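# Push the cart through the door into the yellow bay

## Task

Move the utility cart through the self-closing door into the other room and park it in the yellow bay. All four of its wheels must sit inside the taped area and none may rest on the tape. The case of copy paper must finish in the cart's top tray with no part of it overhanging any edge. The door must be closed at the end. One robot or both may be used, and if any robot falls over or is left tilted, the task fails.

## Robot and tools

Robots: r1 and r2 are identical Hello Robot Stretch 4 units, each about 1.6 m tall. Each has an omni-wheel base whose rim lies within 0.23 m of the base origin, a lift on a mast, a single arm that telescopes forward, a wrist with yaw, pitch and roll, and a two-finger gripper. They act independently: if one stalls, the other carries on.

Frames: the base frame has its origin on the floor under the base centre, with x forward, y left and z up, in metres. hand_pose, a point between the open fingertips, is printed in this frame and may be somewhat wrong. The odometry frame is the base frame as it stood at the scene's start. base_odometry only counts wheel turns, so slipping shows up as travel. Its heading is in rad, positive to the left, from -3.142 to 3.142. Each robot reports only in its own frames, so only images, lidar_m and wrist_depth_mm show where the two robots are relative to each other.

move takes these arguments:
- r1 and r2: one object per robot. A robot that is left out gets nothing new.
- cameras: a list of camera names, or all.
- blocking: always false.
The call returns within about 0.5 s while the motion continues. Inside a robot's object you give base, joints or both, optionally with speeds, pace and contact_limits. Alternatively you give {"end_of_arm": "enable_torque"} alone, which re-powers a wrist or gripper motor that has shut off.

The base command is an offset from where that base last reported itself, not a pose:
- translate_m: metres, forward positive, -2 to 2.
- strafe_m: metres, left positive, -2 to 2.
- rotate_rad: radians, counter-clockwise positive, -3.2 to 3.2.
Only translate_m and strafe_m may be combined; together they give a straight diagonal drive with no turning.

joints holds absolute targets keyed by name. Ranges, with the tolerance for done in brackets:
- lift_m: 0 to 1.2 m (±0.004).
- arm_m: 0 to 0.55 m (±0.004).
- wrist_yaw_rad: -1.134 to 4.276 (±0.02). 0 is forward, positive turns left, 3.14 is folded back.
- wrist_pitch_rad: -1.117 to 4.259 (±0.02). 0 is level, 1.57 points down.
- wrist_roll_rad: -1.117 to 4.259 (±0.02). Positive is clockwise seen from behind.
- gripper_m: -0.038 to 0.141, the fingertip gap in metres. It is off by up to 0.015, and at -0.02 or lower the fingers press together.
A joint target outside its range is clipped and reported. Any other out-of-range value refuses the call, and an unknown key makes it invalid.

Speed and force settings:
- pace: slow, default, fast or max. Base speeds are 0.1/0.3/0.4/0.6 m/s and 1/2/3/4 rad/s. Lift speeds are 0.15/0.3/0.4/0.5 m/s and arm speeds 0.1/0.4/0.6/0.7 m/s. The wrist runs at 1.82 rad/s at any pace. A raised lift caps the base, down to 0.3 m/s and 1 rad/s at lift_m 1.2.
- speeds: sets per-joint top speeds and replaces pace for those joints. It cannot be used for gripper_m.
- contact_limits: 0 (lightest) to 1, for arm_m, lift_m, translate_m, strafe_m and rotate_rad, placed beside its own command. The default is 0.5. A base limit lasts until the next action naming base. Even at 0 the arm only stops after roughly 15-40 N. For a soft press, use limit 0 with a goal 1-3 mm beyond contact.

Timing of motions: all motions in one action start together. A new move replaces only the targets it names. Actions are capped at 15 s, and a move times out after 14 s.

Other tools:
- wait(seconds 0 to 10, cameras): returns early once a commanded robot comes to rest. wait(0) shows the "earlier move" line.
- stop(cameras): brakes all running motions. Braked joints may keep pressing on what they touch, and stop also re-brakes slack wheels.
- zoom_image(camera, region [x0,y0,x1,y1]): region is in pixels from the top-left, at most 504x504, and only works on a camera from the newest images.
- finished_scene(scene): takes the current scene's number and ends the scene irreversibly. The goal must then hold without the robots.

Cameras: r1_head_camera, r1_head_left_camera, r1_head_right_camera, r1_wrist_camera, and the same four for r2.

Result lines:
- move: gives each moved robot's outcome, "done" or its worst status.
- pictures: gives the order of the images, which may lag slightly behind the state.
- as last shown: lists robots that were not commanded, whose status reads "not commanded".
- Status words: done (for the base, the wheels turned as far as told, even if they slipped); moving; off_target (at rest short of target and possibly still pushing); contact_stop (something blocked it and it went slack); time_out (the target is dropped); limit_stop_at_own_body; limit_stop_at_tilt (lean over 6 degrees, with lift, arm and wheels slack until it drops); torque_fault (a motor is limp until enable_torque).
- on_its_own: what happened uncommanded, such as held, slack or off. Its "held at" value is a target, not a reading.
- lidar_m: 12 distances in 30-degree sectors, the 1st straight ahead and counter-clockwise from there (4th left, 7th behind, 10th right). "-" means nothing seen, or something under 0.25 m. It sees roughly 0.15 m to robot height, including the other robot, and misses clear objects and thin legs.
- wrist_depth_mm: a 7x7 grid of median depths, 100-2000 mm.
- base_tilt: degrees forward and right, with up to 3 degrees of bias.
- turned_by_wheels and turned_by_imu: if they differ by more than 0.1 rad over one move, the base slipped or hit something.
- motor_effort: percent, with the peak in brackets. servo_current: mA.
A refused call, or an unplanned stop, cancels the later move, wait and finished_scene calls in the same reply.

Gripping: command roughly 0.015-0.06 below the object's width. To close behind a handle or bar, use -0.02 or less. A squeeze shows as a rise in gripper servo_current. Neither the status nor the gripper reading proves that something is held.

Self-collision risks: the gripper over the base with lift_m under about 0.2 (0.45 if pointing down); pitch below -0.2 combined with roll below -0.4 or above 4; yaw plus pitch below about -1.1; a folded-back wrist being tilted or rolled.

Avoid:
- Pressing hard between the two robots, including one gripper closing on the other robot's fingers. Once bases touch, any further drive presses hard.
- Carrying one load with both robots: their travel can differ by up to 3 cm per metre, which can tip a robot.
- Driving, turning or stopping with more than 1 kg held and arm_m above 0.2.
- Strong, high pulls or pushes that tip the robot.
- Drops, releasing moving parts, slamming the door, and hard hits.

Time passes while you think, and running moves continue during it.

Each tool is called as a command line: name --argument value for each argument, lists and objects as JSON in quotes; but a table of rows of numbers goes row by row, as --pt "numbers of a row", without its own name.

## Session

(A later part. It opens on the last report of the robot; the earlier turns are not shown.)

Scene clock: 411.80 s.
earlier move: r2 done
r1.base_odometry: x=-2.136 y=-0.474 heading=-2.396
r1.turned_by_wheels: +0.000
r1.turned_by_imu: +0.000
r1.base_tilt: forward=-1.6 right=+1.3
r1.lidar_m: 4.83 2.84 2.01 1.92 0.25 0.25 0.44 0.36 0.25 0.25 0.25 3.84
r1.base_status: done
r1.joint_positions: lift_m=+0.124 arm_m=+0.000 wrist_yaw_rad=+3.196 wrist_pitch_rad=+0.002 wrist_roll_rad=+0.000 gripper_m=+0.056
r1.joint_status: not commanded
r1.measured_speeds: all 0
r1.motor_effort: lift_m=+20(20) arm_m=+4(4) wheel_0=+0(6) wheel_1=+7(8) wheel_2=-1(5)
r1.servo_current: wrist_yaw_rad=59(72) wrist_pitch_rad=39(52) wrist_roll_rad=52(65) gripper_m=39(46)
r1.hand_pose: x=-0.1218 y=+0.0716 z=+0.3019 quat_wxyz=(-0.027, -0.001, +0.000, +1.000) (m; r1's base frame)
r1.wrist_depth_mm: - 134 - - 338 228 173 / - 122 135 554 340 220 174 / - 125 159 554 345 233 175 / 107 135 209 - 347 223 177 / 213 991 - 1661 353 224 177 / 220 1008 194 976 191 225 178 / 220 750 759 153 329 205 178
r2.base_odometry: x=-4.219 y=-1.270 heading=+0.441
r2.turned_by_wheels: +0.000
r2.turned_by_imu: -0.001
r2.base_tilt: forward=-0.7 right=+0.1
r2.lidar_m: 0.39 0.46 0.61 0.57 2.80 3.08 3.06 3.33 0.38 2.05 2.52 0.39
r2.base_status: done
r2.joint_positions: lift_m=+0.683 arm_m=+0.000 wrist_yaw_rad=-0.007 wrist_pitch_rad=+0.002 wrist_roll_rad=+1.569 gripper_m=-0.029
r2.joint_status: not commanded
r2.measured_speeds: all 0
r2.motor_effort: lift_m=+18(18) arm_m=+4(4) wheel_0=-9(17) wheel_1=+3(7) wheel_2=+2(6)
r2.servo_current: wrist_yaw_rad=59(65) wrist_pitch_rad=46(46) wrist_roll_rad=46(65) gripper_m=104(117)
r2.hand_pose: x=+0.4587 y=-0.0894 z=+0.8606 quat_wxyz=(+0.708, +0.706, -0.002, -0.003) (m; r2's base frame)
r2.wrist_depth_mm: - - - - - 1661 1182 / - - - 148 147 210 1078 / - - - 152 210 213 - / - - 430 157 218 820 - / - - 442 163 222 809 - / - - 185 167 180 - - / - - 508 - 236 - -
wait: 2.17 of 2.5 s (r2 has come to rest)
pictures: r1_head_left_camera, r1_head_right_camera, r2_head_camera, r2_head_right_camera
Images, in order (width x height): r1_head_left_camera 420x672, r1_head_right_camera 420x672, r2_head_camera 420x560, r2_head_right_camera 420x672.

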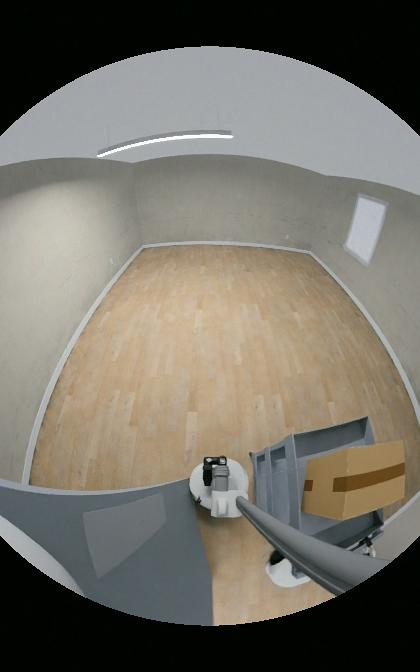

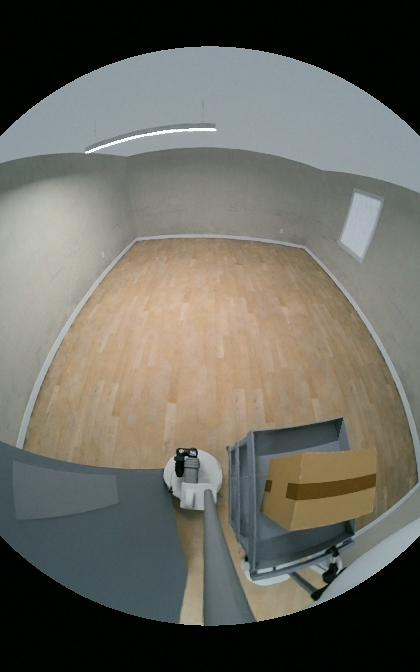

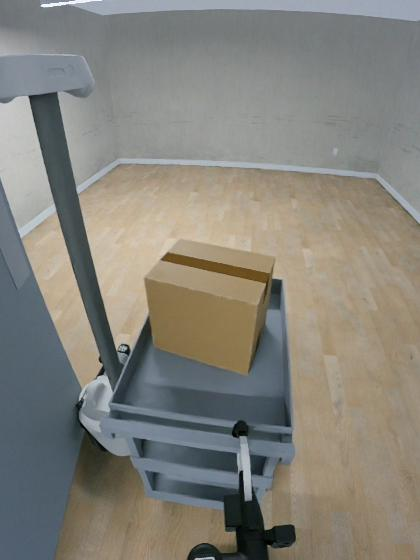

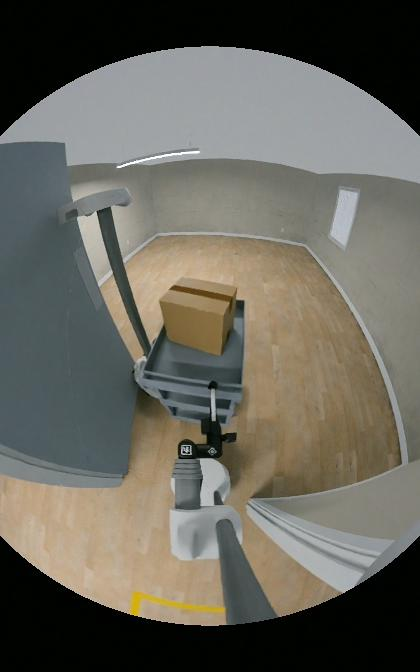

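move --blocking false --r2 '{"base":{"translate_m":-0.3,"strafe_m":0.06},"pace":"slow"}' --cameras '[]'

wait --seconds 5 --cameras '["r2_head_camera","r2_head_right_camera","r2_head_left_camera","r1_head_right_camera"]'

Scene clock: 432.63 s.
move: r2 moving
r1: as last shown
r1.lidar_m: 4.82 2.83 2.02 1.92 0.25 0.25 0.44 0.36 0.25 0.25 0.25 3.82
r1.motor_effort: lift_m=+19(20) arm_m=+4(4) wheel_0=+0(1) wheel_1=+7(7) wheel_2=-1(1)
r1.servo_current: wrist_yaw_rad=39(65) wrist_pitch_rad=39(52) wrist_roll_rad=39(65) gripper_m=39(46)
r1.wrist_depth_mm: - 134 - - 336 228 173 / - 122 135 559 338 220 174 / - 125 159 554 343 233 175 / 107 136 209 - 349 222 177 / 213 991 - 1661 349 224 177 / 220 1008 194 991 191 226 177 / 220 759 759 153 332 204 178
r2.base_odometry: x=-4.231 y=-1.273 heading=+0.441
r2.turned_by_wheels: +0.000
r2.turned_by_imu: +0.000
r2.base_tilt: forward=-0.7 right=+0.0
r2.lidar_m: 0.41 0.44 0.61 0.58 2.78 3.06 3.02 3.23 0.36 2.24 2.49 0.38
r2.base_status: translate_m moving; strafe_m moving
r2.joint_positions: lift_m=+0.683 arm_m=+0.000 wrist_yaw_rad=-0.004 wrist_pitch_rad=+0.002 wrist_roll_rad=+1.569 gripper_m=-0.029
r2.joint_status: not commanded
r2.measured_speeds: translate_m=-0.048 strafe_m=+0.009 rotate_rad=+0.002 lift_m=+0.000 arm_m=+0.000 wrist_yaw_rad=+0.040 wrist_pitch_rad=+0.000 wrist_roll_rad=+0.000
r2.motor_effort: lift_m=+18(18) arm_m=+4(4) wheel_0=-8(14) wheel_1=-6(7) wheel_2=+9(10)
r2.servo_current: wrist_yaw_rad=65(72) wrist_pitch_rad=39(46) wrist_roll_rad=46(59) gripper_m=104(111)
r2.hand_pose: x=+0.4589 y=-0.0886 z=+0.8606 quat_wxyz=(+0.708, +0.706, -0.001, -0.002) (m; r2's base frame)
r2.wrist_depth_mm: - - - - - 1756 1182 / - - - 147 146 211 1118 / - - 621 151 210 213 - / - - 427 156 216 820 - / - - 449 163 223 - - / - - 187 168 181 - - / - - 530 - 239 123 -
pictures: none
No camera images: "cameras" was empty.

Scene clock: 436.47 s.
earlier move: r2 done
r1.base_odometry: x=-2.136 y=-0.474 heading=-2.396
r1.turned_by_wheels: +0.000
r1.turned_by_imu: +0.000
r1.base_tilt: forward=-1.6 right=+1.2
r1.lidar_m: 4.82 2.85 2.01 1.90 0.25 0.25 0.41 0.44 0.35 0.35 2.90 3.82
r1.base_status: not commanded
r1.joint_positions: lift_m=+0.124 arm_m=+0.000 wrist_yaw_rad=+3.196 wrist_pitch_rad=+0.002 wrist_roll_rad=+0.000 gripper_m=+0.056
r1.joint_status: not commanded
r1.measured_speeds: all 0
r1.motor_effort: lift_m=+19(20) arm_m=+4(4) wheel_0=+0(1) wheel_1=+7(8) wheel_2=-1(1)
r1.servo_current: wrist_yaw_rad=72(72) wrist_pitch_rad=46(52) wrist_roll_rad=46(65) gripper_m=39(52)
r1.hand_pose: x=-0.1218 y=+0.0716 z=+0.3019 quat_wxyz=(-0.027, -0.001, +0.000, +1.000) (m; r1's base frame)
r1.wrist_depth_mm: - 134 - - 338 228 173 / - 122 134 559 338 220 174 / - 125 159 554 343 233 175 / 107 135 209 - 347 223 177 / 213 1160 - 1618 351 224 177 / 220 1098 194 1008 191 224 177 / 220 164 759 153 330 204 178
r2.base_odometry: x=-4.515 y=-1.344 heading=+0.442
r2.turned_by_wheels: +0.000
r2.turned_by_imu: +0.002
r2.base_tilt: forward=-0.7 right=+0.1
r2.lidar_m: 0.42 0.51 0.62 2.50 2.80 2.76 2.75 2.68 2.27 0.37 0.42 0.39
r2.base_status: done
r2.joint_positions: lift_m=+0.683 arm_m=+0.000 wrist_yaw_rad=+0.006 wrist_pitch_rad=+0.002 wrist_roll_rad=+1.569 gripper_m=-0.029
r2.joint_status: not commanded
r2.measured_speeds: all 0
r2.motor_effort: lift_m=+18(18) arm_m=-3(4) wheel_0=-1(14) wheel_1=-4(8) wheel_2=+9(17)
r2.servo_current: wrist_yaw_rad=59(72) wrist_pitch_rad=46(46) wrist_roll_rad=46(59) gripper_m=104(117)
r2.hand_pose: x=+0.4598 y=-0.0858 z=+0.8606 quat_wxyz=(+0.708, +0.706, +0.003, +0.001) (m; r2's base frame)
r2.wrist_depth_mm: - - - - - 1499 1160 / - - 549 123 122 185 184 / - 473 424 128 128 - - / - 459 436 139 205 - - / - - 500 151 220 - - / - - 184 162 178 - - / - 878 891 - 259 122 535
wait: 3.83 of 5 s (r2 has come to rest)
pictures: r1_head_right_camera, r2_head_camera, r2_head_left_camera, r2_head_right_camera
Images, in order (width x height): r1_head_right_camera 420x672, r2_head_camera 420x560, r2_head_left_camera 420x672, r2_head_right_camera 420x672.

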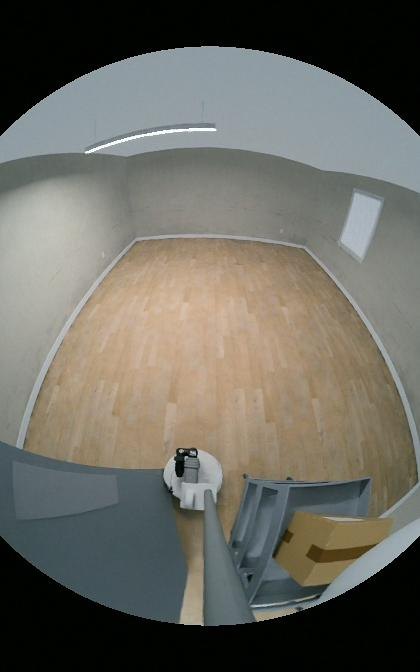

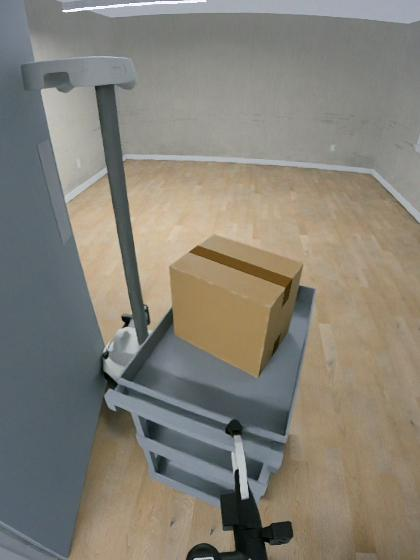

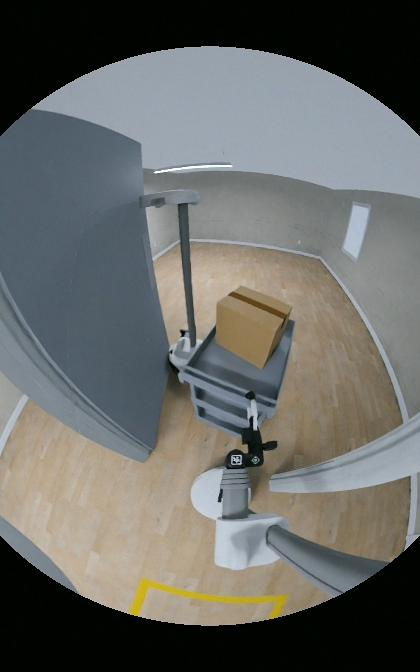

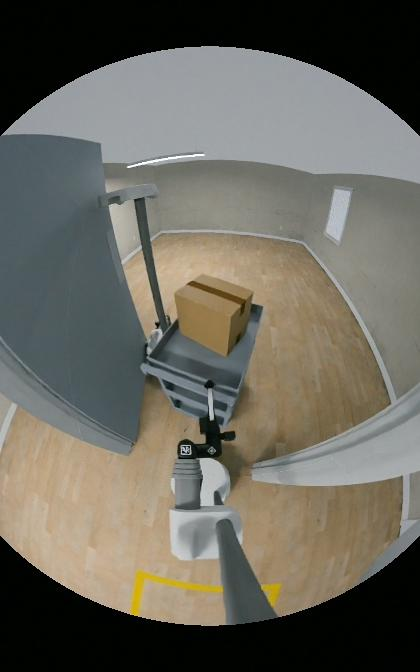

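move --blocking false --r2 '{"base":{"translate_m":-0.34,"strafe_m":0.07},"pace":"slow"}' --cameras '[]'

wait --seconds 6 --cameras '["r2_head_camera","r2_head_left_camera","r1_head_right_camera"]'

Scene clock: 441.27 s.
move: r2 moving
r1: as last shown
r1.base_tilt: forward=-1.6 right=+1.3
r1.lidar_m: 4.83 2.82 2.02 1.92 0.25 0.25 0.43 0.44 0.36 0.34 2.89 3.85
r1.motor_effort: lift_m=+19(20) arm_m=+4(4) wheel_0=+1(1) wheel_1=+7(8) wheel_2=-1(1)
r1.servo_current: wrist_yaw_rad=65(65) wrist_pitch_rad=52(52) wrist_roll_rad=52(52) gripper_m=46(46)
r1.wrist_depth_mm: - 135 - - 338 228 173 / - 122 135 554 340 221 174 / - 125 159 554 345 232 175 / 107 135 209 - 347 223 177 / 213 1160 - 1661 351 224 177 / 220 1098 194 1008 191 224 178 / 220 627 759 153 330 204 178
r2.base_odometry: x=-4.528 y=-1.347 heading=+0.442
r2.turned_by_wheels: +0.000
r2.turned_by_imu: +0.000
r2.base_tilt: forward=-0.7 right=+0.1
r2.lidar_m: 0.43 0.51 0.64 1.12 2.85 2.76 2.72 2.68 2.24 0.37 0.41 0.39
r2.base_status: translate_m moving; strafe_m moving
r2.joint_positions: lift_m=+0.683 arm_m=+0.000 wrist_yaw_rad=+0.006 wrist_pitch_rad=+0.002 wrist_roll_rad=+1.569 gripper_m=-0.029
r2.joint_status: not commanded
r2.measured_speeds: translate_m=-0.049 strafe_m=+0.010 rotate_rad=-0.001 lift_m=+0.000 arm_m=+0.000 wrist_yaw_rad=+0.000 wrist_pitch_rad=+0.000 wrist_roll_rad=+0.000
r2.motor_effort: lift_m=+18(18) arm_m=-3(4) wheel_0=-2(6) wheel_1=-7(7) wheel_2=+13(15)
r2.servo_current: wrist_yaw_rad=65(65) wrist_pitch_rad=39(39) wrist_roll_rad=39(59) gripper_m=104(111)
r2.hand_pose: x=+0.4598 y=-0.0858 z=+0.8606 quat_wxyz=(+0.708, +0.706, +0.003, +0.001) (m; r2's base frame)
r2.wrist_depth_mm: - - - - - 1499 1118 / - - 544 123 122 183 185 / - 466 421 127 127 - - / - - 436 139 204 - - / - - 500 151 221 - - / - - 183 163 179 - - / - 891 878 - - - 530
pictures: none
No camera images: "cameras" was empty.

Scene clock: 445.50 s.
earlier move: r2 done
r1.base_odometry: x=-2.136 y=-0.474 heading=-2.396
r1.turned_by_wheels: +0.000
r1.turned_by_imu: +0.000
r1.base_tilt: forward=-1.6 right=+1.3
r1.lidar_m: 4.81 2.86 2.03 1.94 0.25 0.25 0.44 0.65 0.62 2.80 2.87 3.82
r1.base_status: not commanded
r1.joint_positions: lift_m=+0.124 arm_m=+0.000 wrist_yaw_rad=+3.196 wrist_pitch_rad=+0.002 wrist_roll_rad=+0.000 gripper_m=+0.056
r1.joint_status: not commanded
r1.measured_speeds: all 0
r1.motor_effort: lift_m=+20(20) arm_m=+4(4) wheel_0=+0(1) wheel_1=+7(8) wheel_2=-1(1)
r1.servo_current: wrist_yaw_rad=46(72) wrist_pitch_rad=46(52) wrist_roll_rad=52(72) gripper_m=46(46)
r1.hand_pose: x=-0.1218 y=+0.0716 z=+0.3019 quat_wxyz=(-0.027, -0.001, +0.000, +1.000) (m; r1's base frame)
r1.wrist_depth_mm: - 134 - - 336 228 173 / - 122 134 559 338 220 174 / - 125 159 564 343 233 175 / 107 135 210 - 349 223 176 / 213 - - 1661 349 224 177 / 221 1118 194 991 191 225 178 / 750 759 759 153 329 204 177
r2.base_odometry: x=-4.852 y=-1.426 heading=+0.441
r2.turned_by_wheels: +0.000
r2.turned_by_imu: +0.001
r2.base_tilt: forward=-0.6 right=+0.0
r2.lidar_m: 0.44 0.60 0.74 2.51 2.81 2.41 2.39 2.72 2.26 0.96 0.56 0.38
r2.base_status: done
r2.joint_positions: lift_m=+0.683 arm_m=+0.000 wrist_yaw_rad=+0.004 wrist_pitch_rad=+0.002 wrist_roll_rad=+1.569 gripper_m=-0.029
r2.joint_status: not commanded
r2.measured_speeds: all 0
r2.motor_effort: lift_m=+18(18) arm_m=-3(4) wheel_0=-5(10) wheel_1=-6(8) wheel_2=+7(15)
r2.servo_current: wrist_yaw_rad=39(65) wrist_pitch_rad=46(46) wrist_roll_rad=65(65) gripper_m=104(117)
r2.hand_pose: x=+0.4596 y=-0.0862 z=+0.8606 quat_wxyz=(+0.708, +0.706, +0.002, +0.001) (m; r2's base frame)
r2.wrist_depth_mm: - - 484 220 197 - - / - 421 404 156 138 161 162 / - 413 404 112 106 111 - / - - 477 114 114 - - / - - 591 130 218 - - / - 1229 184 151 178 1182 - / - - - - - - 512
wait: 4.23 of 6 s (r2 has come to rest)
pictures: r1_head_right_camera, r2_head_camera, r2_head_left_camera
Images, in order (width x height): r1_head_right_camera 420x672, r2_head_camera 420x560, r2_head_left_camera 420x672.

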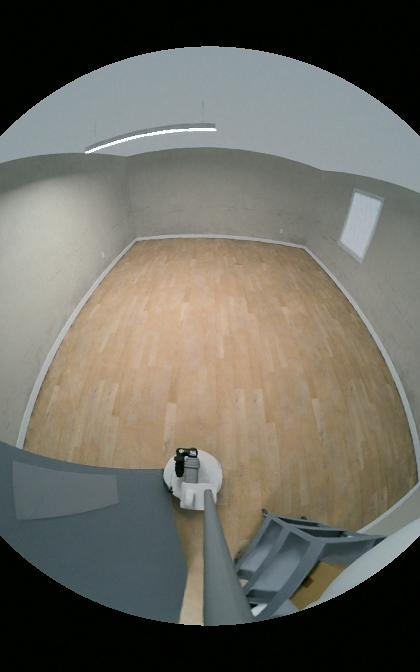

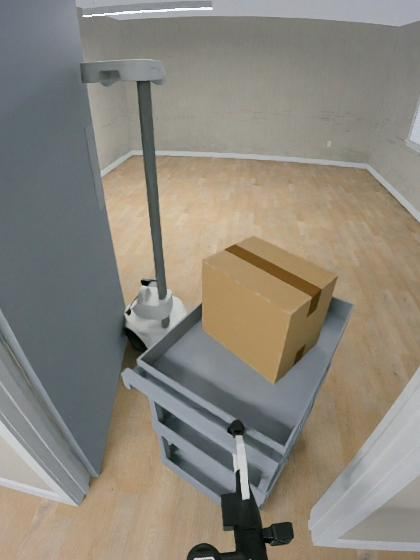

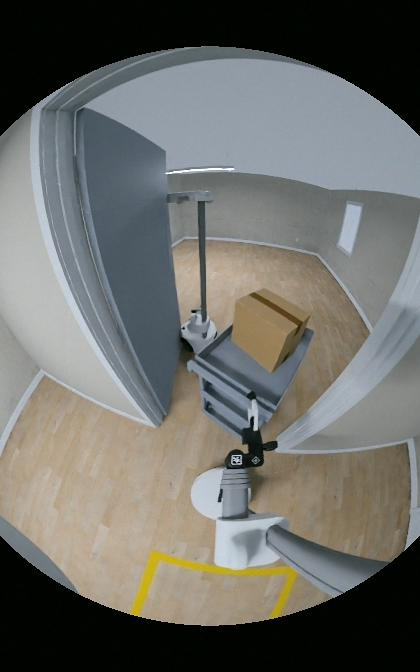

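move --blocking false --r2 '{"base":{"translate_m":-0.28,"strafe_m":0.02},"pace":"slow"}' --cameras '[]'

wait --seconds 6 --cameras '["r2_head_camera","r2_head_left_camera"]'

Scene clock: 453.67 s.
move: r2 moving
r1: as last shown
r1.lidar_m: 4.82 2.83 2.02 1.91 0.25 0.25 0.43 0.66 0.64 2.80 2.88 3.83
r1.motor_effort: lift_m=+19(20) arm_m=+4(4) wheel_0=+1(1) wheel_1=+7(7) wheel_2=-1(1)
r1.servo_current: wrist_yaw_rad=39(65) wrist_pitch_rad=46(52) wrist_roll_rad=59(65) gripper_m=46(46)
r1.wrist_depth_mm: - 134 - - 338 229 173 / - 122 135 554 342 220 174 / - 125 160 559 343 235 175 / 107 135 209 - 347 223 177 / 213 - 1983 1708 351 224 178 / 221 1098 194 991 191 225 178 / 759 759 768 153 329 204 177
r2.base_odometry: x=-4.864 y=-1.431 heading=+0.441
r2.turned_by_wheels: +0.000
r2.turned_by_imu: +0.001
r2.base_tilt: forward=-0.7 right=+0.1
r2.lidar_m: 0.45 0.59 0.75 2.51 2.81 2.41 2.40 2.68 2.26 0.99 0.54 0.40
r2.base_status: translate_m moving; strafe_m moving
r2.joint_positions: lift_m=+0.683 arm_m=+0.000 wrist_yaw_rad=+0.004 wrist_pitch_rad=+0.002 wrist_roll_rad=+1.569 gripper_m=-0.029
r2.joint_status: not commanded
r2.measured_speeds: translate_m=-0.049 strafe_m=+0.003 rotate_rad=+0.000 lift_m=+0.000 arm_m=+0.000 wrist_yaw_rad=+0.000 wrist_pitch_rad=+0.000 wrist_roll_rad=+0.000
r2.motor_effort: lift_m=+18(18) arm_m=-3(4) wheel_0=-5(9) wheel_1=-7(9) wheel_2=+13(14)
r2.servo_current: wrist_yaw_rad=46(59) wrist_pitch_rad=39(46) wrist_roll_rad=59(59) gripper_m=104(111)
r2.hand_pose: x=+0.4596 y=-0.0862 z=+0.8606 quat_wxyz=(+0.708, +0.706, +0.002, +0.001) (m; r2's base frame)
r2.wrist_depth_mm: - - 484 217 182 - - / - 418 402 156 139 162 162 / - 418 404 114 107 163 - / - - 484 113 113 - - / - - 597 130 218 - - / - 1205 185 151 177 1182 - / - - - - - - 512
pictures: none
No camera images: "cameras" was empty.

Scene clock: 457.27 s.
earlier move: r2 done
r1.base_odometry: x=-2.136 y=-0.474 heading=-2.396
r1.turned_by_wheels: +0.000
r1.turned_by_imu: +0.000
r1.base_tilt: forward=-1.6 right=+1.3
r1.lidar_m: 4.81 2.84 2.03 1.93 0.25 0.25 0.44 0.86 0.86 2.79 2.84 3.81
r1.base_status: not commanded
r1.joint_positions: lift_m=+0.124 arm_m=+0.000 wrist_yaw_rad=+3.196 wrist_pitch_rad=+0.002 wrist_roll_rad=+0.000 gripper_m=+0.056
r1.joint_status: not commanded
r1.measured_speeds: all 0
r1.motor_effort: lift_m=+20(20) arm_m=+4(4) wheel_0=+0(1) wheel_1=+7(8) wheel_2=-1(1)
r1.servo_current: wrist_yaw_rad=59(72) wrist_pitch_rad=33(52) wrist_roll_rad=52(72) gripper_m=33(46)
r1.hand_pose: x=-0.1218 y=+0.0716 z=+0.3019 quat_wxyz=(-0.027, -0.001, +0.000, +1.000) (m; r1's base frame)
r1.wrist_depth_mm: - 134 - - 336 229 173 / - 122 134 559 340 220 174 / - 125 159 559 343 233 175 / 107 135 209 - 347 222 177 / 137 - 1983 1756 351 225 178 / 222 1229 193 991 191 225 178 / 768 750 750 153 330 204 178
r2.base_odometry: x=-5.114 y=-1.527 heading=+0.441
r2.turned_by_wheels: +0.000
r2.turned_by_imu: +0.000
r2.base_tilt: forward=-0.6 right=+0.1
r2.lidar_m: 0.44 0.66 1.23 2.51 2.56 2.16 2.12 2.37 2.21 1.60 0.84 0.39
r2.base_status: done
r2.joint_positions: lift_m=+0.683 arm_m=+0.000 wrist_yaw_rad=+0.002 wrist_pitch_rad=+0.002 wrist_roll_rad=+1.569 gripper_m=-0.029
r2.joint_status: not commanded
r2.measured_speeds: all 0
r2.motor_effort: lift_m=+18(18) arm_m=-4(4) wheel_0=-8(10) wheel_1=-5(9) wheel_2=+8(14)
r2.servo_current: wrist_yaw_rad=33(65) wrist_pitch_rad=39(52) wrist_roll_rad=52(59) gripper_m=104(117)
r2.hand_pose: x=+0.4595 y=-0.0868 z=+0.8606 quat_wxyz=(+0.708, +0.706, +0.001, +0.000) (m; r2's base frame)
r2.wrist_depth_mm: - - 452 206 191 - - / - 392 387 151 142 155 160 / - 424 410 118 113 157 - / - - 496 105 111 - - / - - 603 124 218 1430 - / - - 185 148 176 1430 - / - - - - - - 508
wait: 3.60 of 6 s (r2 has come to rest)
pictures: r2_head_camera, r2_head_left_camera
Images, in order (width x height): r2_head_camera 420x560, r2_head_left_camera 420x672.

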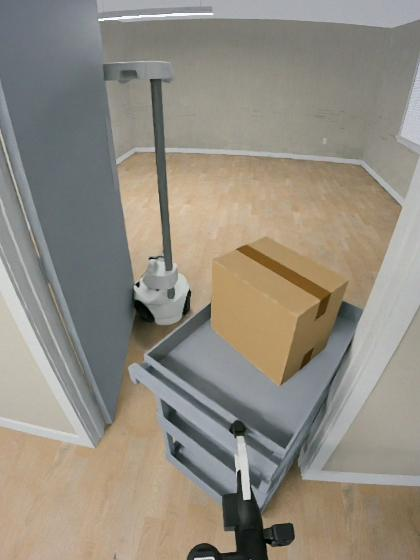

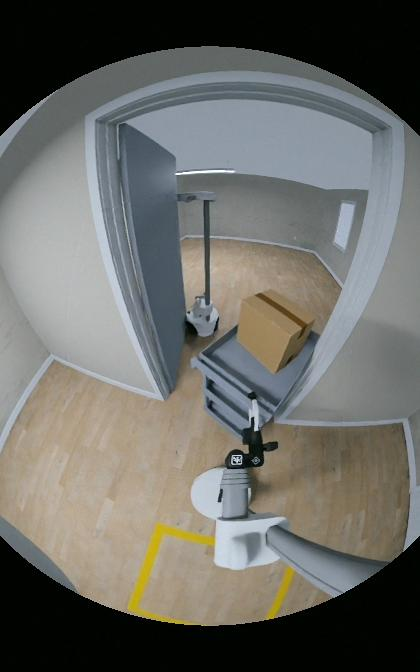

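move --blocking false --r2 '{"base":{"translate_m":-0.27,"strafe_m":0.15},"pace":"slow"}' --cameras '[]'

wait --seconds 6 --cameras '["r2_head_camera","r2_head_left_camera"]'

Scene clock: 464.30 s.
move: r2 moving
r1: as last shown
r1.lidar_m: 4.83 2.83 2.02 1.91 0.25 0.25 0.45 0.87 0.83 2.78 2.89 3.82
r1.motor_effort: lift_m=+19(20) arm_m=+3(4) wheel_0=+1(1) wheel_1=+7(7) wheel_2=-1(1)
r1.servo_current: wrist_yaw_rad=59(59) wrist_pitch_rad=39(46) wrist_roll_rad=52(59) gripper_m=39(46)
r1.wrist_depth_mm: - 134 - - 338 229 173 / - 122 135 559 338 220 174 / - 125 159 554 345 233 175 / 107 135 210 - 347 223 177 / 137 - 1983 1756 349 224 177 / 224 1205 193 976 191 226 178 / 750 759 750 153 330 204 178
r2.base_odometry: x=-5.128 y=-1.526 heading=+0.440
r2.turned_by_wheels: -0.001
r2.turned_by_imu: +0.000
r2.base_tilt: forward=-0.6 right=+0.1
r2.lidar_m: 0.44 0.60 1.25 2.53 2.59 2.14 2.10 2.36 2.20 1.66 0.83 0.40
r2.base_status: translate_m moving; strafe_m moving
r2.joint_positions: lift_m=+0.683 arm_m=+0.000 wrist_yaw_rad=+0.000 wrist_pitch_rad=+0.002 wrist_roll_rad=+1.569 gripper_m=-0.029
r2.joint_status: not commanded
r2.measured_speeds: translate_m=-0.048 strafe_m=+0.027 rotate_rad=-0.002 lift_m=+0.000 arm_m=+0.000 wrist_yaw_rad=-0.013 wrist_pitch_rad=+0.000 wrist_roll_rad=+0.000
r2.motor_effort: lift_m=+18(18) arm_m=-4(4) wheel_0=-15(15) wheel_1=-5(6) wheel_2=+11(14)
r2.servo_current: wrist_yaw_rad=46(59) wrist_pitch_rad=39(46) wrist_roll_rad=46(59) gripper_m=111(111)
r2.hand_pose: x=+0.4593 y=-0.0875 z=+0.8606 quat_wxyz=(+0.708, +0.706, +0.001, -0.001) (m; r2's base frame)
r2.wrist_depth_mm: - - 466 212 195 - - / - 410 394 156 141 161 164 / - 421 413 116 116 168 - / - - 492 110 113 - - / - - 591 130 222 1464 - / - - 186 154 175 1430 - / - - - - - - 512
pictures: none
No camera images: "cameras" was empty.

Scene clock: 468.03 s.
earlier move: r2 done
r1.base_odometry: x=-2.136 y=-0.474 heading=-2.396
r1.turned_by_wheels: +0.000
r1.turned_by_imu: +0.000
r1.base_tilt: forward=-1.6 right=+1.3
r1.lidar_m: 4.81 2.88 2.03 1.93 0.25 0.25 0.46 1.02 1.33 2.81 2.89 3.81
r1.base_status: not commanded
r1.joint_positions: lift_m=+0.124 arm_m=+0.000 wrist_yaw_rad=+3.196 wrist_pitch_rad=+0.002 wrist_roll_rad=+0.000 gripper_m=+0.056
r1.joint_status: not commanded
r1.measured_speeds: all 0
r1.motor_effort: lift_m=+19(20) arm_m=+4(4) wheel_0=+0(1) wheel_1=+7(7) wheel_2=-1(1)
r1.servo_current: wrist_yaw_rad=39(72) wrist_pitch_rad=46(52) wrist_roll_rad=39(65) gripper_m=39(52)
r1.hand_pose: x=-0.1218 y=+0.0716 z=+0.3019 quat_wxyz=(-0.027, -0.001, +0.000, +1.000) (m; r1's base frame)
r1.wrist_depth_mm: - 135 - - 338 228 173 / - 121 135 559 338 220 174 / - 124 159 554 345 233 175 / 107 135 205 - 347 223 176 / 137 - - 1708 351 224 178 / 991 1098 194 991 190 226 178 / 750 750 741 153 332 203 178
r2.base_odometry: x=-5.422 y=-1.507 heading=+0.440
r2.turned_by_wheels: +0.000
r2.turned_by_imu: -0.002
r2.base_tilt: forward=-0.7 right=+0.1
r2.lidar_m: 0.45 0.59 1.73 2.44 2.27 1.86 1.82 2.02 2.29 2.24 1.21 0.41
r2.base_status: done
r2.joint_positions: lift_m=+0.683 arm_m=+0.000 wrist_yaw_rad=-0.008 wrist_pitch_rad=+0.002 wrist_roll_rad=+1.569 gripper_m=-0.029
r2.joint_status: not commanded
r2.measured_speeds: all 0
r2.motor_effort: lift_m=+18(18) arm_m=-4(4) wheel_0=-7(21) wheel_1=-5(7) wheel_2=+2(14)
r2.servo_current: wrist_yaw_rad=46(65) wrist_pitch_rad=46(52) wrist_roll_rad=59(59) gripper_m=104(117)
r2.hand_pose: x=+0.4586 y=-0.0896 z=+0.8606 quat_wxyz=(+0.708, +0.706, -0.002, -0.003) (m; r2's base frame)
r2.wrist_depth_mm: - - 535 254 224 715 - / - 449 430 160 143 173 174 / - 399 399 114 116 - - / - - 469 126 124 - - / - - 564 139 224 - - / - - 182 159 180 - - / - - - - - - 504
wait: 3.73 of 6 s (r2 has come to rest)
pictures: r2_head_camera, r2_head_left_camera
Images, in order (width x height): r2_head_camera 420x560, r2_head_left_camera 420x672.

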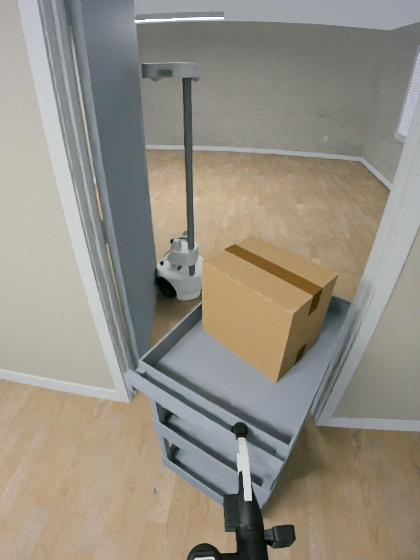

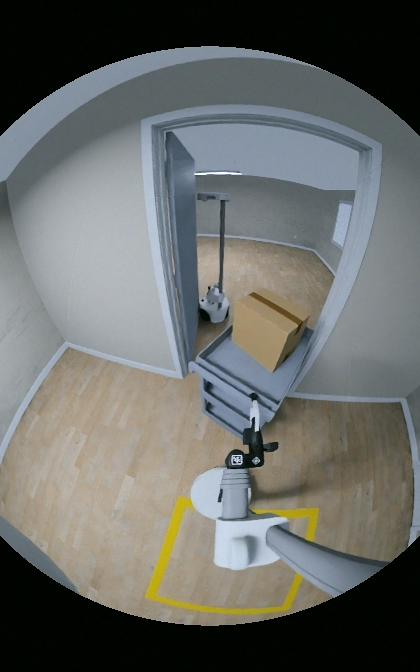

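move --blocking false --r2 '{"base":{"translate_m":-0.34,"strafe_m":0.09},"pace":"slow"}' --cameras '[]'

wait --seconds 6 --cameras '["r2_head_camera","r2_head_left_camera"]'

Scene clock: 473.47 s.
move: r2 moving
r1: as last shown
r1.lidar_m: 4.83 2.85 2.05 1.93 0.25 0.25 0.45 1.02 1.34 2.80 2.88 3.81
r1.servo_current: wrist_yaw_rad=39(65) wrist_pitch_rad=33(46) wrist_roll_rad=59(78) gripper_m=46(46)
r1.wrist_depth_mm: - 134 - - 336 229 173 / - 122 134 554 338 221 174 / - 125 159 564 345 233 175 / 107 135 204 - 347 223 177 / 137 - - 1618 349 224 177 / 991 1098 193 991 190 226 177 / 750 759 750 153 330 204 178
r2.base_odometry: x=-5.434 y=-1.509 heading=+0.439
r2.turned_by_wheels: -0.001
r2.turned_by_imu: +0.000
r2.base_tilt: forward=-0.7 right=+0.1
r2.lidar_m: 0.47 0.62 1.80 2.44 2.24 1.83 1.82 2.04 2.30 2.25 1.23 0.38
r2.base_status: translate_m moving; strafe_m moving
r2.joint_positions: lift_m=+0.683 arm_m=+0.000 wrist_yaw_rad=-0.007 wrist_pitch_rad=+0.002 wrist_roll_rad=+1.569 gripper_m=-0.029
r2.joint_status: not commanded
r2.measured_speeds: translate_m=-0.048 strafe_m=+0.013 rotate_rad=-0.002 lift_m=+0.000 arm_m=+0.000 wrist_yaw_rad=+0.009 wrist_pitch_rad=+0.000 wrist_roll_rad=+0.000
r2.motor_effort: lift_m=+18(18) arm_m=-4(4) wheel_0=-13(13) wheel_1=-7(7) wheel_2=+10(11)
r2.servo_current: wrist_yaw_rad=59(72) wrist_pitch_rad=39(46) wrist_roll_rad=39(52) gripper_m=111(111)
r2.hand_pose: x=+0.4587 y=-0.0895 z=+0.8606 quat_wxyz=(+0.708, +0.706, -0.002, -0.003) (m; r2's base frame)
r2.wrist_depth_mm: - - 530 254 225 707 - / - 449 430 158 144 173 174 / - 402 399 113 116 - - / - - 473 126 124 - - / - - 564 139 224 - - / - - 182 159 179 - - / - - - - - - 508
pictures: none
No camera images: "cameras" was empty.

Scene clock: 477.73 s.
earlier move: r2 done
r1.base_odometry: x=-2.136 y=-0.474 heading=-2.396
r1.turned_by_wheels: +0.000
r1.turned_by_imu: +0.000
r1.base_tilt: forward=-1.6 right=+1.3
r1.lidar_m: 4.83 2.84 2.04 1.91 0.25 0.25 0.48 1.27 1.32 2.81 2.89 3.81
r1.base_status: not commanded
r1.joint_positions: lift_m=+0.124 arm_m=+0.000 wrist_yaw_rad=+3.196 wrist_pitch_rad=+0.002 wrist_roll_rad=+0.000 gripper_m=+0.056
r1.joint_status: not commanded
r1.measured_speeds: all 0
r1.motor_effort: lift_m=+19(20) arm_m=+4(4) wheel_0=+0(1) wheel_1=+7(7) wheel_2=-1(1)
r1.servo_current: wrist_yaw_rad=39(78) wrist_pitch_rad=39(52) wrist_roll_rad=52(78) gripper_m=39(52)
r1.hand_pose: x=-0.1218 y=+0.0716 z=+0.3019 quat_wxyz=(-0.027, -0.001, +0.000, +1.000) (m; r1's base frame)
r1.wrist_depth_mm: - 134 - - 336 229 173 / - 122 134 559 340 220 173 / - 125 159 564 343 233 175 / 108 135 209 - 347 223 177 / 214 1756 1921 1661 351 226 177 / 1008 1229 193 991 191 225 177 / 750 759 778 153 329 204 178
r2.base_odometry: x=-5.767 y=-1.570 heading=+0.440
r2.turned_by_wheels: +0.001
r2.turned_by_imu: +0.003
r2.base_tilt: forward=-0.7 right=+0.1
r2.lidar_m: 0.45 0.54 2.34 2.40 1.80 1.50 1.50 1.67 2.31 2.33 1.63 0.41
r2.base_status: done
r2.joint_positions: lift_m=+0.683 arm_m=+0.000 wrist_yaw_rad=+0.006 wrist_pitch_rad=+0.002 wrist_roll_rad=+1.569 gripper_m=-0.029
r2.joint_status: not commanded
r2.measured_speeds: all 0
r2.motor_effort: lift_m=+18(18) arm_m=-4(4) wheel_0=+0(13) wheel_1=-4(8) wheel_2=+9(14)
r2.servo_current: wrist_yaw_rad=46(72) wrist_pitch_rad=46(46) wrist_roll_rad=46(65) gripper_m=104(111)
r2.hand_pose: x=+0.4598 y=-0.0858 z=+0.8606 quat_wxyz=(+0.708, +0.706, +0.003, +0.001) (m; r2's base frame)
r2.wrist_depth_mm: - - - - - 732 - / - - 530 183 142 187 187 / - 439 418 126 128 193 - / - 452 442 136 205 - - / - 539 508 148 224 - - / - - 187 167 180 - - / - - - - - - -
wait: 4.27 of 6 s (r2 has come to rest)
pictures: r2_head_camera, r2_head_left_camera
Images, in order (width x height): r2_head_camera 420x560, r2_head_left_camera 420x672.

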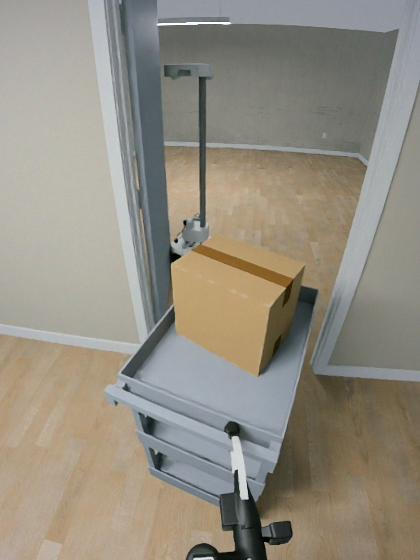

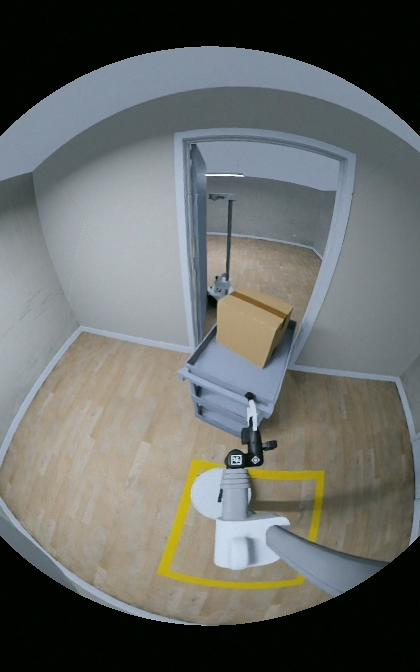

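move --blocking false --r2 '{"base":{"translate_m":-0.3,"strafe_m":0.06},"pace":"slow"}' --cameras '[]'

wait --seconds 6 --cameras '["r2_head_camera","r2_head_left_camera","r2_head_right_camera"]'

zoom_image --camera "r2_head_right_camera" --region '[60, 300, 420, 660]'

zoom_image --camera "r2_head_left_camera" --region '[60, 300, 420, 660]'

Scene clock: 498.73 s.
move: r2 moving
r1: as last shown
r1.lidar_m: 4.82 2.87 2.02 1.92 0.25 0.25 0.45 1.32 1.33 2.81 2.90 3.82
r1.servo_current: wrist_yaw_rad=52(59) wrist_pitch_rad=39(46) wrist_roll_rad=65(65) gripper_m=39(46)
r1.wrist_depth_mm: - 134 - - 336 228 172 / - 122 134 554 340 221 174 / - 125 160 559 343 234 176 / 107 135 210 - 347 223 177 / 213 1708 1863 1661 347 225 178 / 1025 1205 194 991 191 224 177 / 741 750 759 153 330 204 178
r2.base_odometry: x=-5.780 y=-1.573 heading=+0.441
r2.turned_by_wheels: +0.000
r2.turned_by_imu: +0.001
r2.base_tilt: forward=-0.7 right=+0.1
r2.lidar_m: 0.44 0.51 2.39 2.41 1.83 1.47 1.47 1.63 2.31 2.31 1.66 0.42
r2.base_status: translate_m moving; strafe_m moving
r2.joint_positions: lift_m=+0.683 arm_m=+0.000 wrist_yaw_rad=+0.006 wrist_pitch_rad=+0.002 wrist_roll_rad=+1.569 gripper_m=-0.029
r2.joint_status: not commanded
r2.measured_speeds: translate_m=-0.049 strafe_m=+0.010 rotate_rad=-0.003 lift_m=+0.000 arm_m=+0.000 wrist_yaw_rad=+0.005 wrist_pitch_rad=+0.000 wrist_roll_rad=+0.000
r2.motor_effort: lift_m=+18(18) arm_m=-4(4) wheel_0=-3(6) wheel_1=-7(7) wheel_2=+16(17)
r2.servo_current: wrist_yaw_rad=46(59) wrist_pitch_rad=33(46) wrist_roll_rad=33(59) gripper_m=104(111)
r2.hand_pose: x=+0.4598 y=-0.0856 z=+0.8606 quat_wxyz=(+0.708, +0.706, +0.003, +0.001) (m; r2's base frame)
r2.wrist_depth_mm: - - - - - 1464 - / - - 539 185 141 187 189 / - 439 418 127 129 193 - / - 455 442 137 205 - - / - 535 508 152 224 - - / - - 187 167 179 - - / - - - - - - -
pictures: none
No camera images: "cameras" was empty.

Scene clock: 502.57 s.
earlier move: r2 done
r1.base_odometry: x=-2.136 y=-0.474 heading=-2.396
r1.turned_by_wheels: +0.000
r1.turned_by_imu: +0.000
r1.base_tilt: forward=-1.6 right=+1.3
r1.lidar_m: 4.80 2.85 2.04 1.91 0.25 0.25 0.45 1.36 1.34 2.80 2.88 3.80
r1.base_status: not commanded
r1.joint_positions: lift_m=+0.124 arm_m=+0.000 wrist_yaw_rad=+3.196 wrist_pitch_rad=+0.002 wrist_roll_rad=+0.000 gripper_m=+0.056
r1.joint_status: not commanded
r1.measured_speeds: all 0
r1.motor_effort: lift_m=+20(20) arm_m=+4(4) wheel_0=+0(1) wheel_1=+7(7) wheel_2=-1(1)
r1.servo_current: wrist_yaw_rad=52(72) wrist_pitch_rad=39(52) wrist_roll_rad=26(65) gripper_m=39(52)
r1.hand_pose: x=-0.1218 y=+0.0716 z=+0.3019 quat_wxyz=(-0.027, -0.001, +0.000, +1.000) (m; r1's base frame)
r1.wrist_depth_mm: - 134 - - 336 228 173 / - 122 134 554 338 220 174 / - 125 159 559 343 234 176 / 107 135 209 - 347 223 177 / 213 - - 1618 351 224 177 / 1008 1229 193 976 191 225 177 / 750 750 750 153 329 204 178
r2.base_odometry: x=-6.064 y=-1.643 heading=+0.441
r2.turned_by_wheels: +0.000
r2.turned_by_imu: +0.002
r2.base_tilt: forward=-0.6 right=+0.0
r2.lidar_m: 0.43 0.46 2.42 2.40 1.45 1.19 1.16 1.33 2.09 2.30 1.99 0.42
r2.base_status: done
r2.joint_positions: lift_m=+0.683 arm_m=+0.000 wrist_yaw_rad=+0.007 wrist_pitch_rad=+0.002 wrist_roll_rad=+1.569 gripper_m=-0.029
r2.joint_status: not commanded
r2.measured_speeds: all 0
r2.motor_effort: lift_m=+18(18) arm_m=-3(4) wheel_0=+1(7) wheel_1=-4(7) wheel_2=+9(17)
r2.servo_current: wrist_yaw_rad=59(72) wrist_pitch_rad=39(46) wrist_roll_rad=59(65) gripper_m=104(117)
r2.hand_pose: x=+0.4599 y=-0.0855 z=+0.8606 quat_wxyz=(+0.708, +0.706, +0.003, +0.002) (m; r2's base frame)
r2.wrist_depth_mm: - - - - - 1708 1160 / - - - - - 1499 1182 / - - 564 148 206 213 - / - 466 430 157 218 - - / 1499 459 462 165 227 - - / - 496 186 169 180 - - / - - 544 - - - -
wait: 3.83 of 6 s (r2 has come to rest)
pictures: r2_head_camera, r2_head_left_camera, r2_head_right_camera
Images, in order (width x height): r2_head_camera 420x560, r2_head_left_camera 420x672, r2_head_right_camera 420x672.

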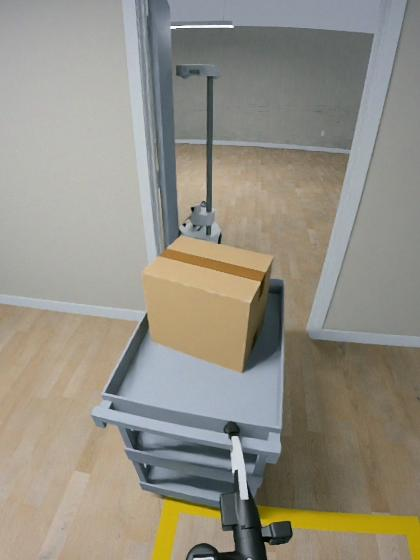

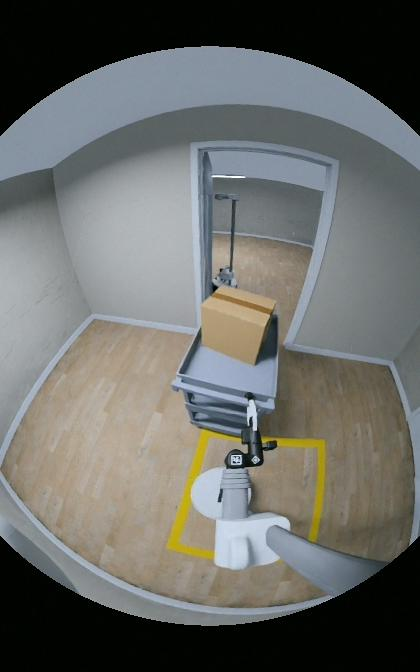

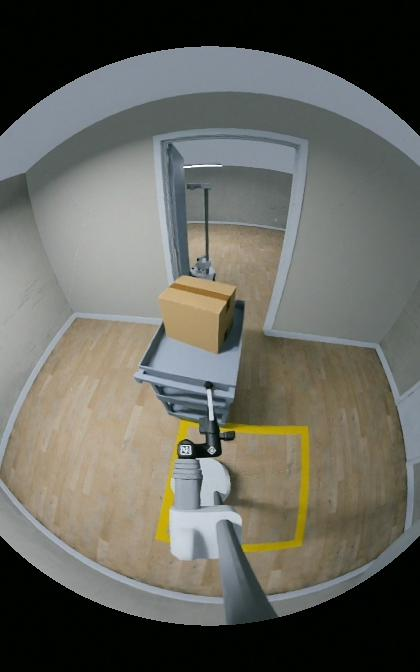

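Scaled by 1.400 from the camera's 420x672 image, which has a finer 600x960 frame.

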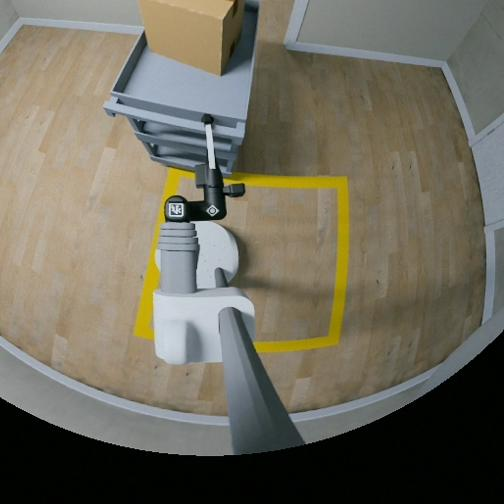

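Scaled by 1.400 from the camera's 420x672 image, which has a finer 600x960 frame.

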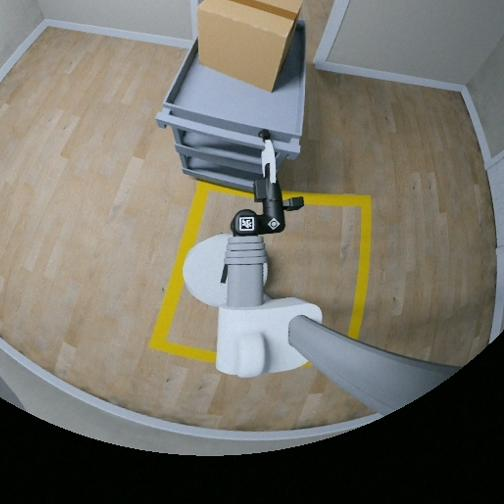

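move --blocking false --r2 '{"base":{"translate_m":-0.263,"strafe_m":-0.305},"pace":"slow"}' --cameras '[]'

wait --seconds 7 --cameras '["r2_head_camera","r2_head_left_camera","r2_head_right_camera"]'

zoom_image --camera "r2_head_right_camera" --region '[60, 300, 420, 660]'

Scene clock: 519.67 s.
move: r2 moving
r1: as last shown
r1.lidar_m: 4.84 2.83 1.99 1.92 0.25 0.25 0.43 1.37 1.36 2.80 2.86 3.84
r1.motor_effort: lift_m=+19(20) arm_m=+4(4) wheel_0=+1(1) wheel_1=+7(7) wheel_2=-1(1)
r1.servo_current: wrist_yaw_rad=65(65) wrist_pitch_rad=46(52) wrist_roll_rad=46(65) gripper_m=46(52)
r1.wrist_depth_mm: - 134 - - 338 228 173 / - 121 135 559 340 220 173 / - 125 159 554 345 235 175 / 107 135 210 - 347 223 176 / 213 1708 - 1661 351 224 177 / 1008 1205 194 991 191 226 178 / 750 750 759 153 330 204 178
r2.base_odometry: x=-6.067 y=-1.655 heading=+0.442
r2.turned_by_wheels: +0.002
r2.turned_by_imu: +0.002
r2.base_tilt: forward=-0.6 right=+0.1
r2.lidar_m: 0.42 0.47 2.43 2.41 1.45 1.18 1.17 1.32 2.13 2.29 1.99 0.39
r2.base_status: translate_m moving; strafe_m moving
r2.joint_positions: lift_m=+0.683 arm_m=+0.000 wrist_yaw_rad=+0.009 wrist_pitch_rad=+0.002 wrist_roll_rad=+1.569 gripper_m=-0.029
r2.joint_status: not commanded
r2.measured_speeds: translate_m=-0.032 strafe_m=-0.037 rotate_rad=+0.000 lift_m=+0.000 arm_m=+0.000 wrist_yaw_rad=+0.003 wrist_pitch_rad=+0.000 wrist_roll_rad=+0.000
r2.motor_effort: lift_m=+18(18) arm_m=-3(4) wheel_0=+11(12) wheel_1=-8(8) wheel_2=+16(17)
r2.servo_current: wrist_yaw_rad=59(59) wrist_pitch_rad=39(46) wrist_roll_rad=46(52) gripper_m=104(111)
r2.hand_pose: x=+0.4600 y=-0.0849 z=+0.8606 quat_wxyz=(+0.708, +0.706, +0.004, +0.002) (m; r2's base frame)
r2.wrist_depth_mm: - - - - - 1708 1182 / - - - - - 1576 1160 / - - 569 148 148 212 213 / - 466 433 157 216 - - / 1537 459 459 165 228 - - / - 492 187 171 180 - - / - - 544 - - - -
pictures: none
No camera images: "cameras" was empty.

Scene clock: 524.47 s.
earlier move: r2 done
r1.base_odometry: x=-2.136 y=-0.474 heading=-2.396
r1.turned_by_wheels: +0.000
r1.turned_by_imu: +0.000
r1.base_tilt: forward=-1.6 right=+1.3
r1.lidar_m: 4.82 2.84 2.03 1.93 0.25 0.25 0.47 1.36 1.34 2.80 2.90 3.83
r1.base_status: not commanded
r1.joint_positions: lift_m=+0.124 arm_m=+0.000 wrist_yaw_rad=+3.196 wrist_pitch_rad=+0.002 wrist_roll_rad=+0.000 gripper_m=+0.056
r1.joint_status: not commanded
r1.measured_speeds: all 0
r1.motor_effort: lift_m=+19(20) arm_m=+4(4) wheel_0=+0(1) wheel_1=+7(7) wheel_2=-1(1)
r1.servo_current: wrist_yaw_rad=52(78) wrist_pitch_rad=39(52) wrist_roll_rad=59(65) gripper_m=39(52)
r1.hand_pose: x=-0.1218 y=+0.0716 z=+0.3019 quat_wxyz=(-0.027, -0.001, +0.000, +1.000) (m; r1's base frame)
r1.wrist_depth_mm: - 134 - - 336 229 173 / - 122 135 554 340 221 174 / - 125 160 564 345 235 176 / 107 136 209 - 347 222 176 / 213 - - 1661 351 224 178 / 1008 1205 193 976 190 225 177 / 759 759 759 154 329 204 178
r2.base_odometry: x=-6.171 y=-2.031 heading=+0.442
r2.turned_by_wheels: -0.001
r2.turned_by_imu: +0.002
r2.base_tilt: forward=-0.7 right=+0.0
r2.lidar_m: 0.29 0.27 2.75 2.29 1.20 0.97 0.99 1.10 1.80 1.98 2.20 0.48
r2.base_status: done
r2.joint_positions: lift_m=+0.683 arm_m=+0.000 wrist_yaw_rad=+0.009 wrist_pitch_rad=+0.002 wrist_roll_rad=+1.569 gripper_m=-0.029
r2.joint_status: not commanded
r2.measured_speeds: all 0
r2.motor_effort: lift_m=+18(18) arm_m=-4(4) wheel_0=+7(14) wheel_1=-3(8) wheel_2=+8(17)
r2.servo_current: wrist_yaw_rad=59(78) wrist_pitch_rad=39(46) wrist_roll_rad=52(65) gripper_m=111(117)
r2.hand_pose: x=+0.4601 y=-0.0849 z=+0.8606 quat_wxyz=(+0.708, +0.706, +0.004, +0.002) (m; r2's base frame)
r2.wrist_depth_mm: - - - - - - 1182 / - - - - - 1464 1182 / 1618 - - 227 - 1708 1160 / 1618 - - 209 272 283 283 / 1661 - - 187 248 1708 1205 / 1756 - 185 169 180 1618 - / - - 382 - 213 - -
wait: 4.80 of 7 s (r2 has come to rest)
pictures: r2_head_camera, r2_head_left_camera, r2_head_right_camera
Images, in order (width x height): r2_head_camera 420x560, r2_head_left_camera 420x672, r2_head_right_camera 420x672.

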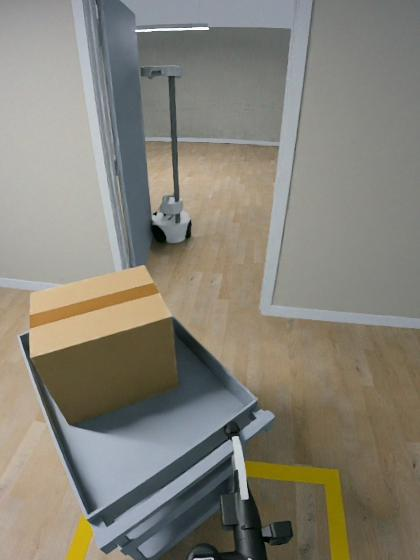

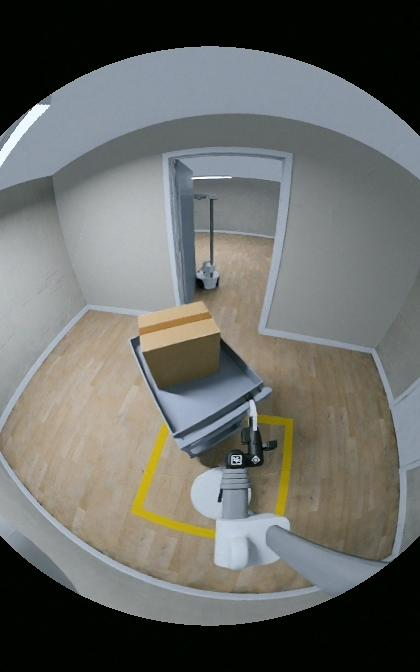

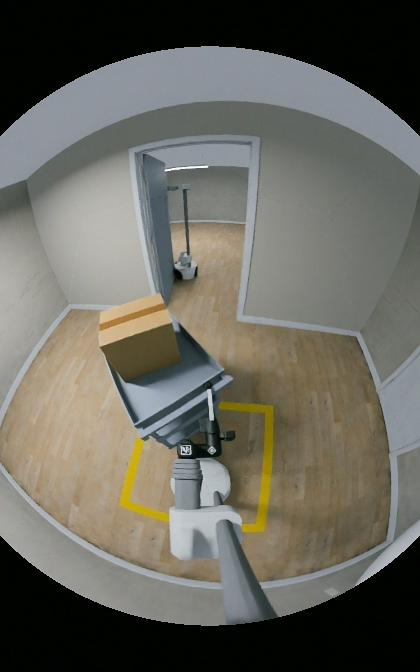

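Scaled by 1.400 from the camera's 420x672 image, which has a finer 600x960 frame.

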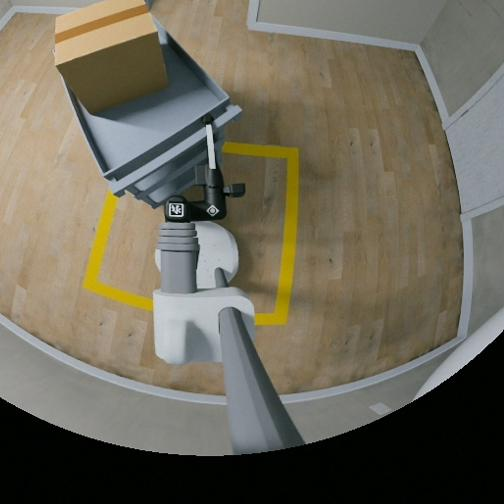

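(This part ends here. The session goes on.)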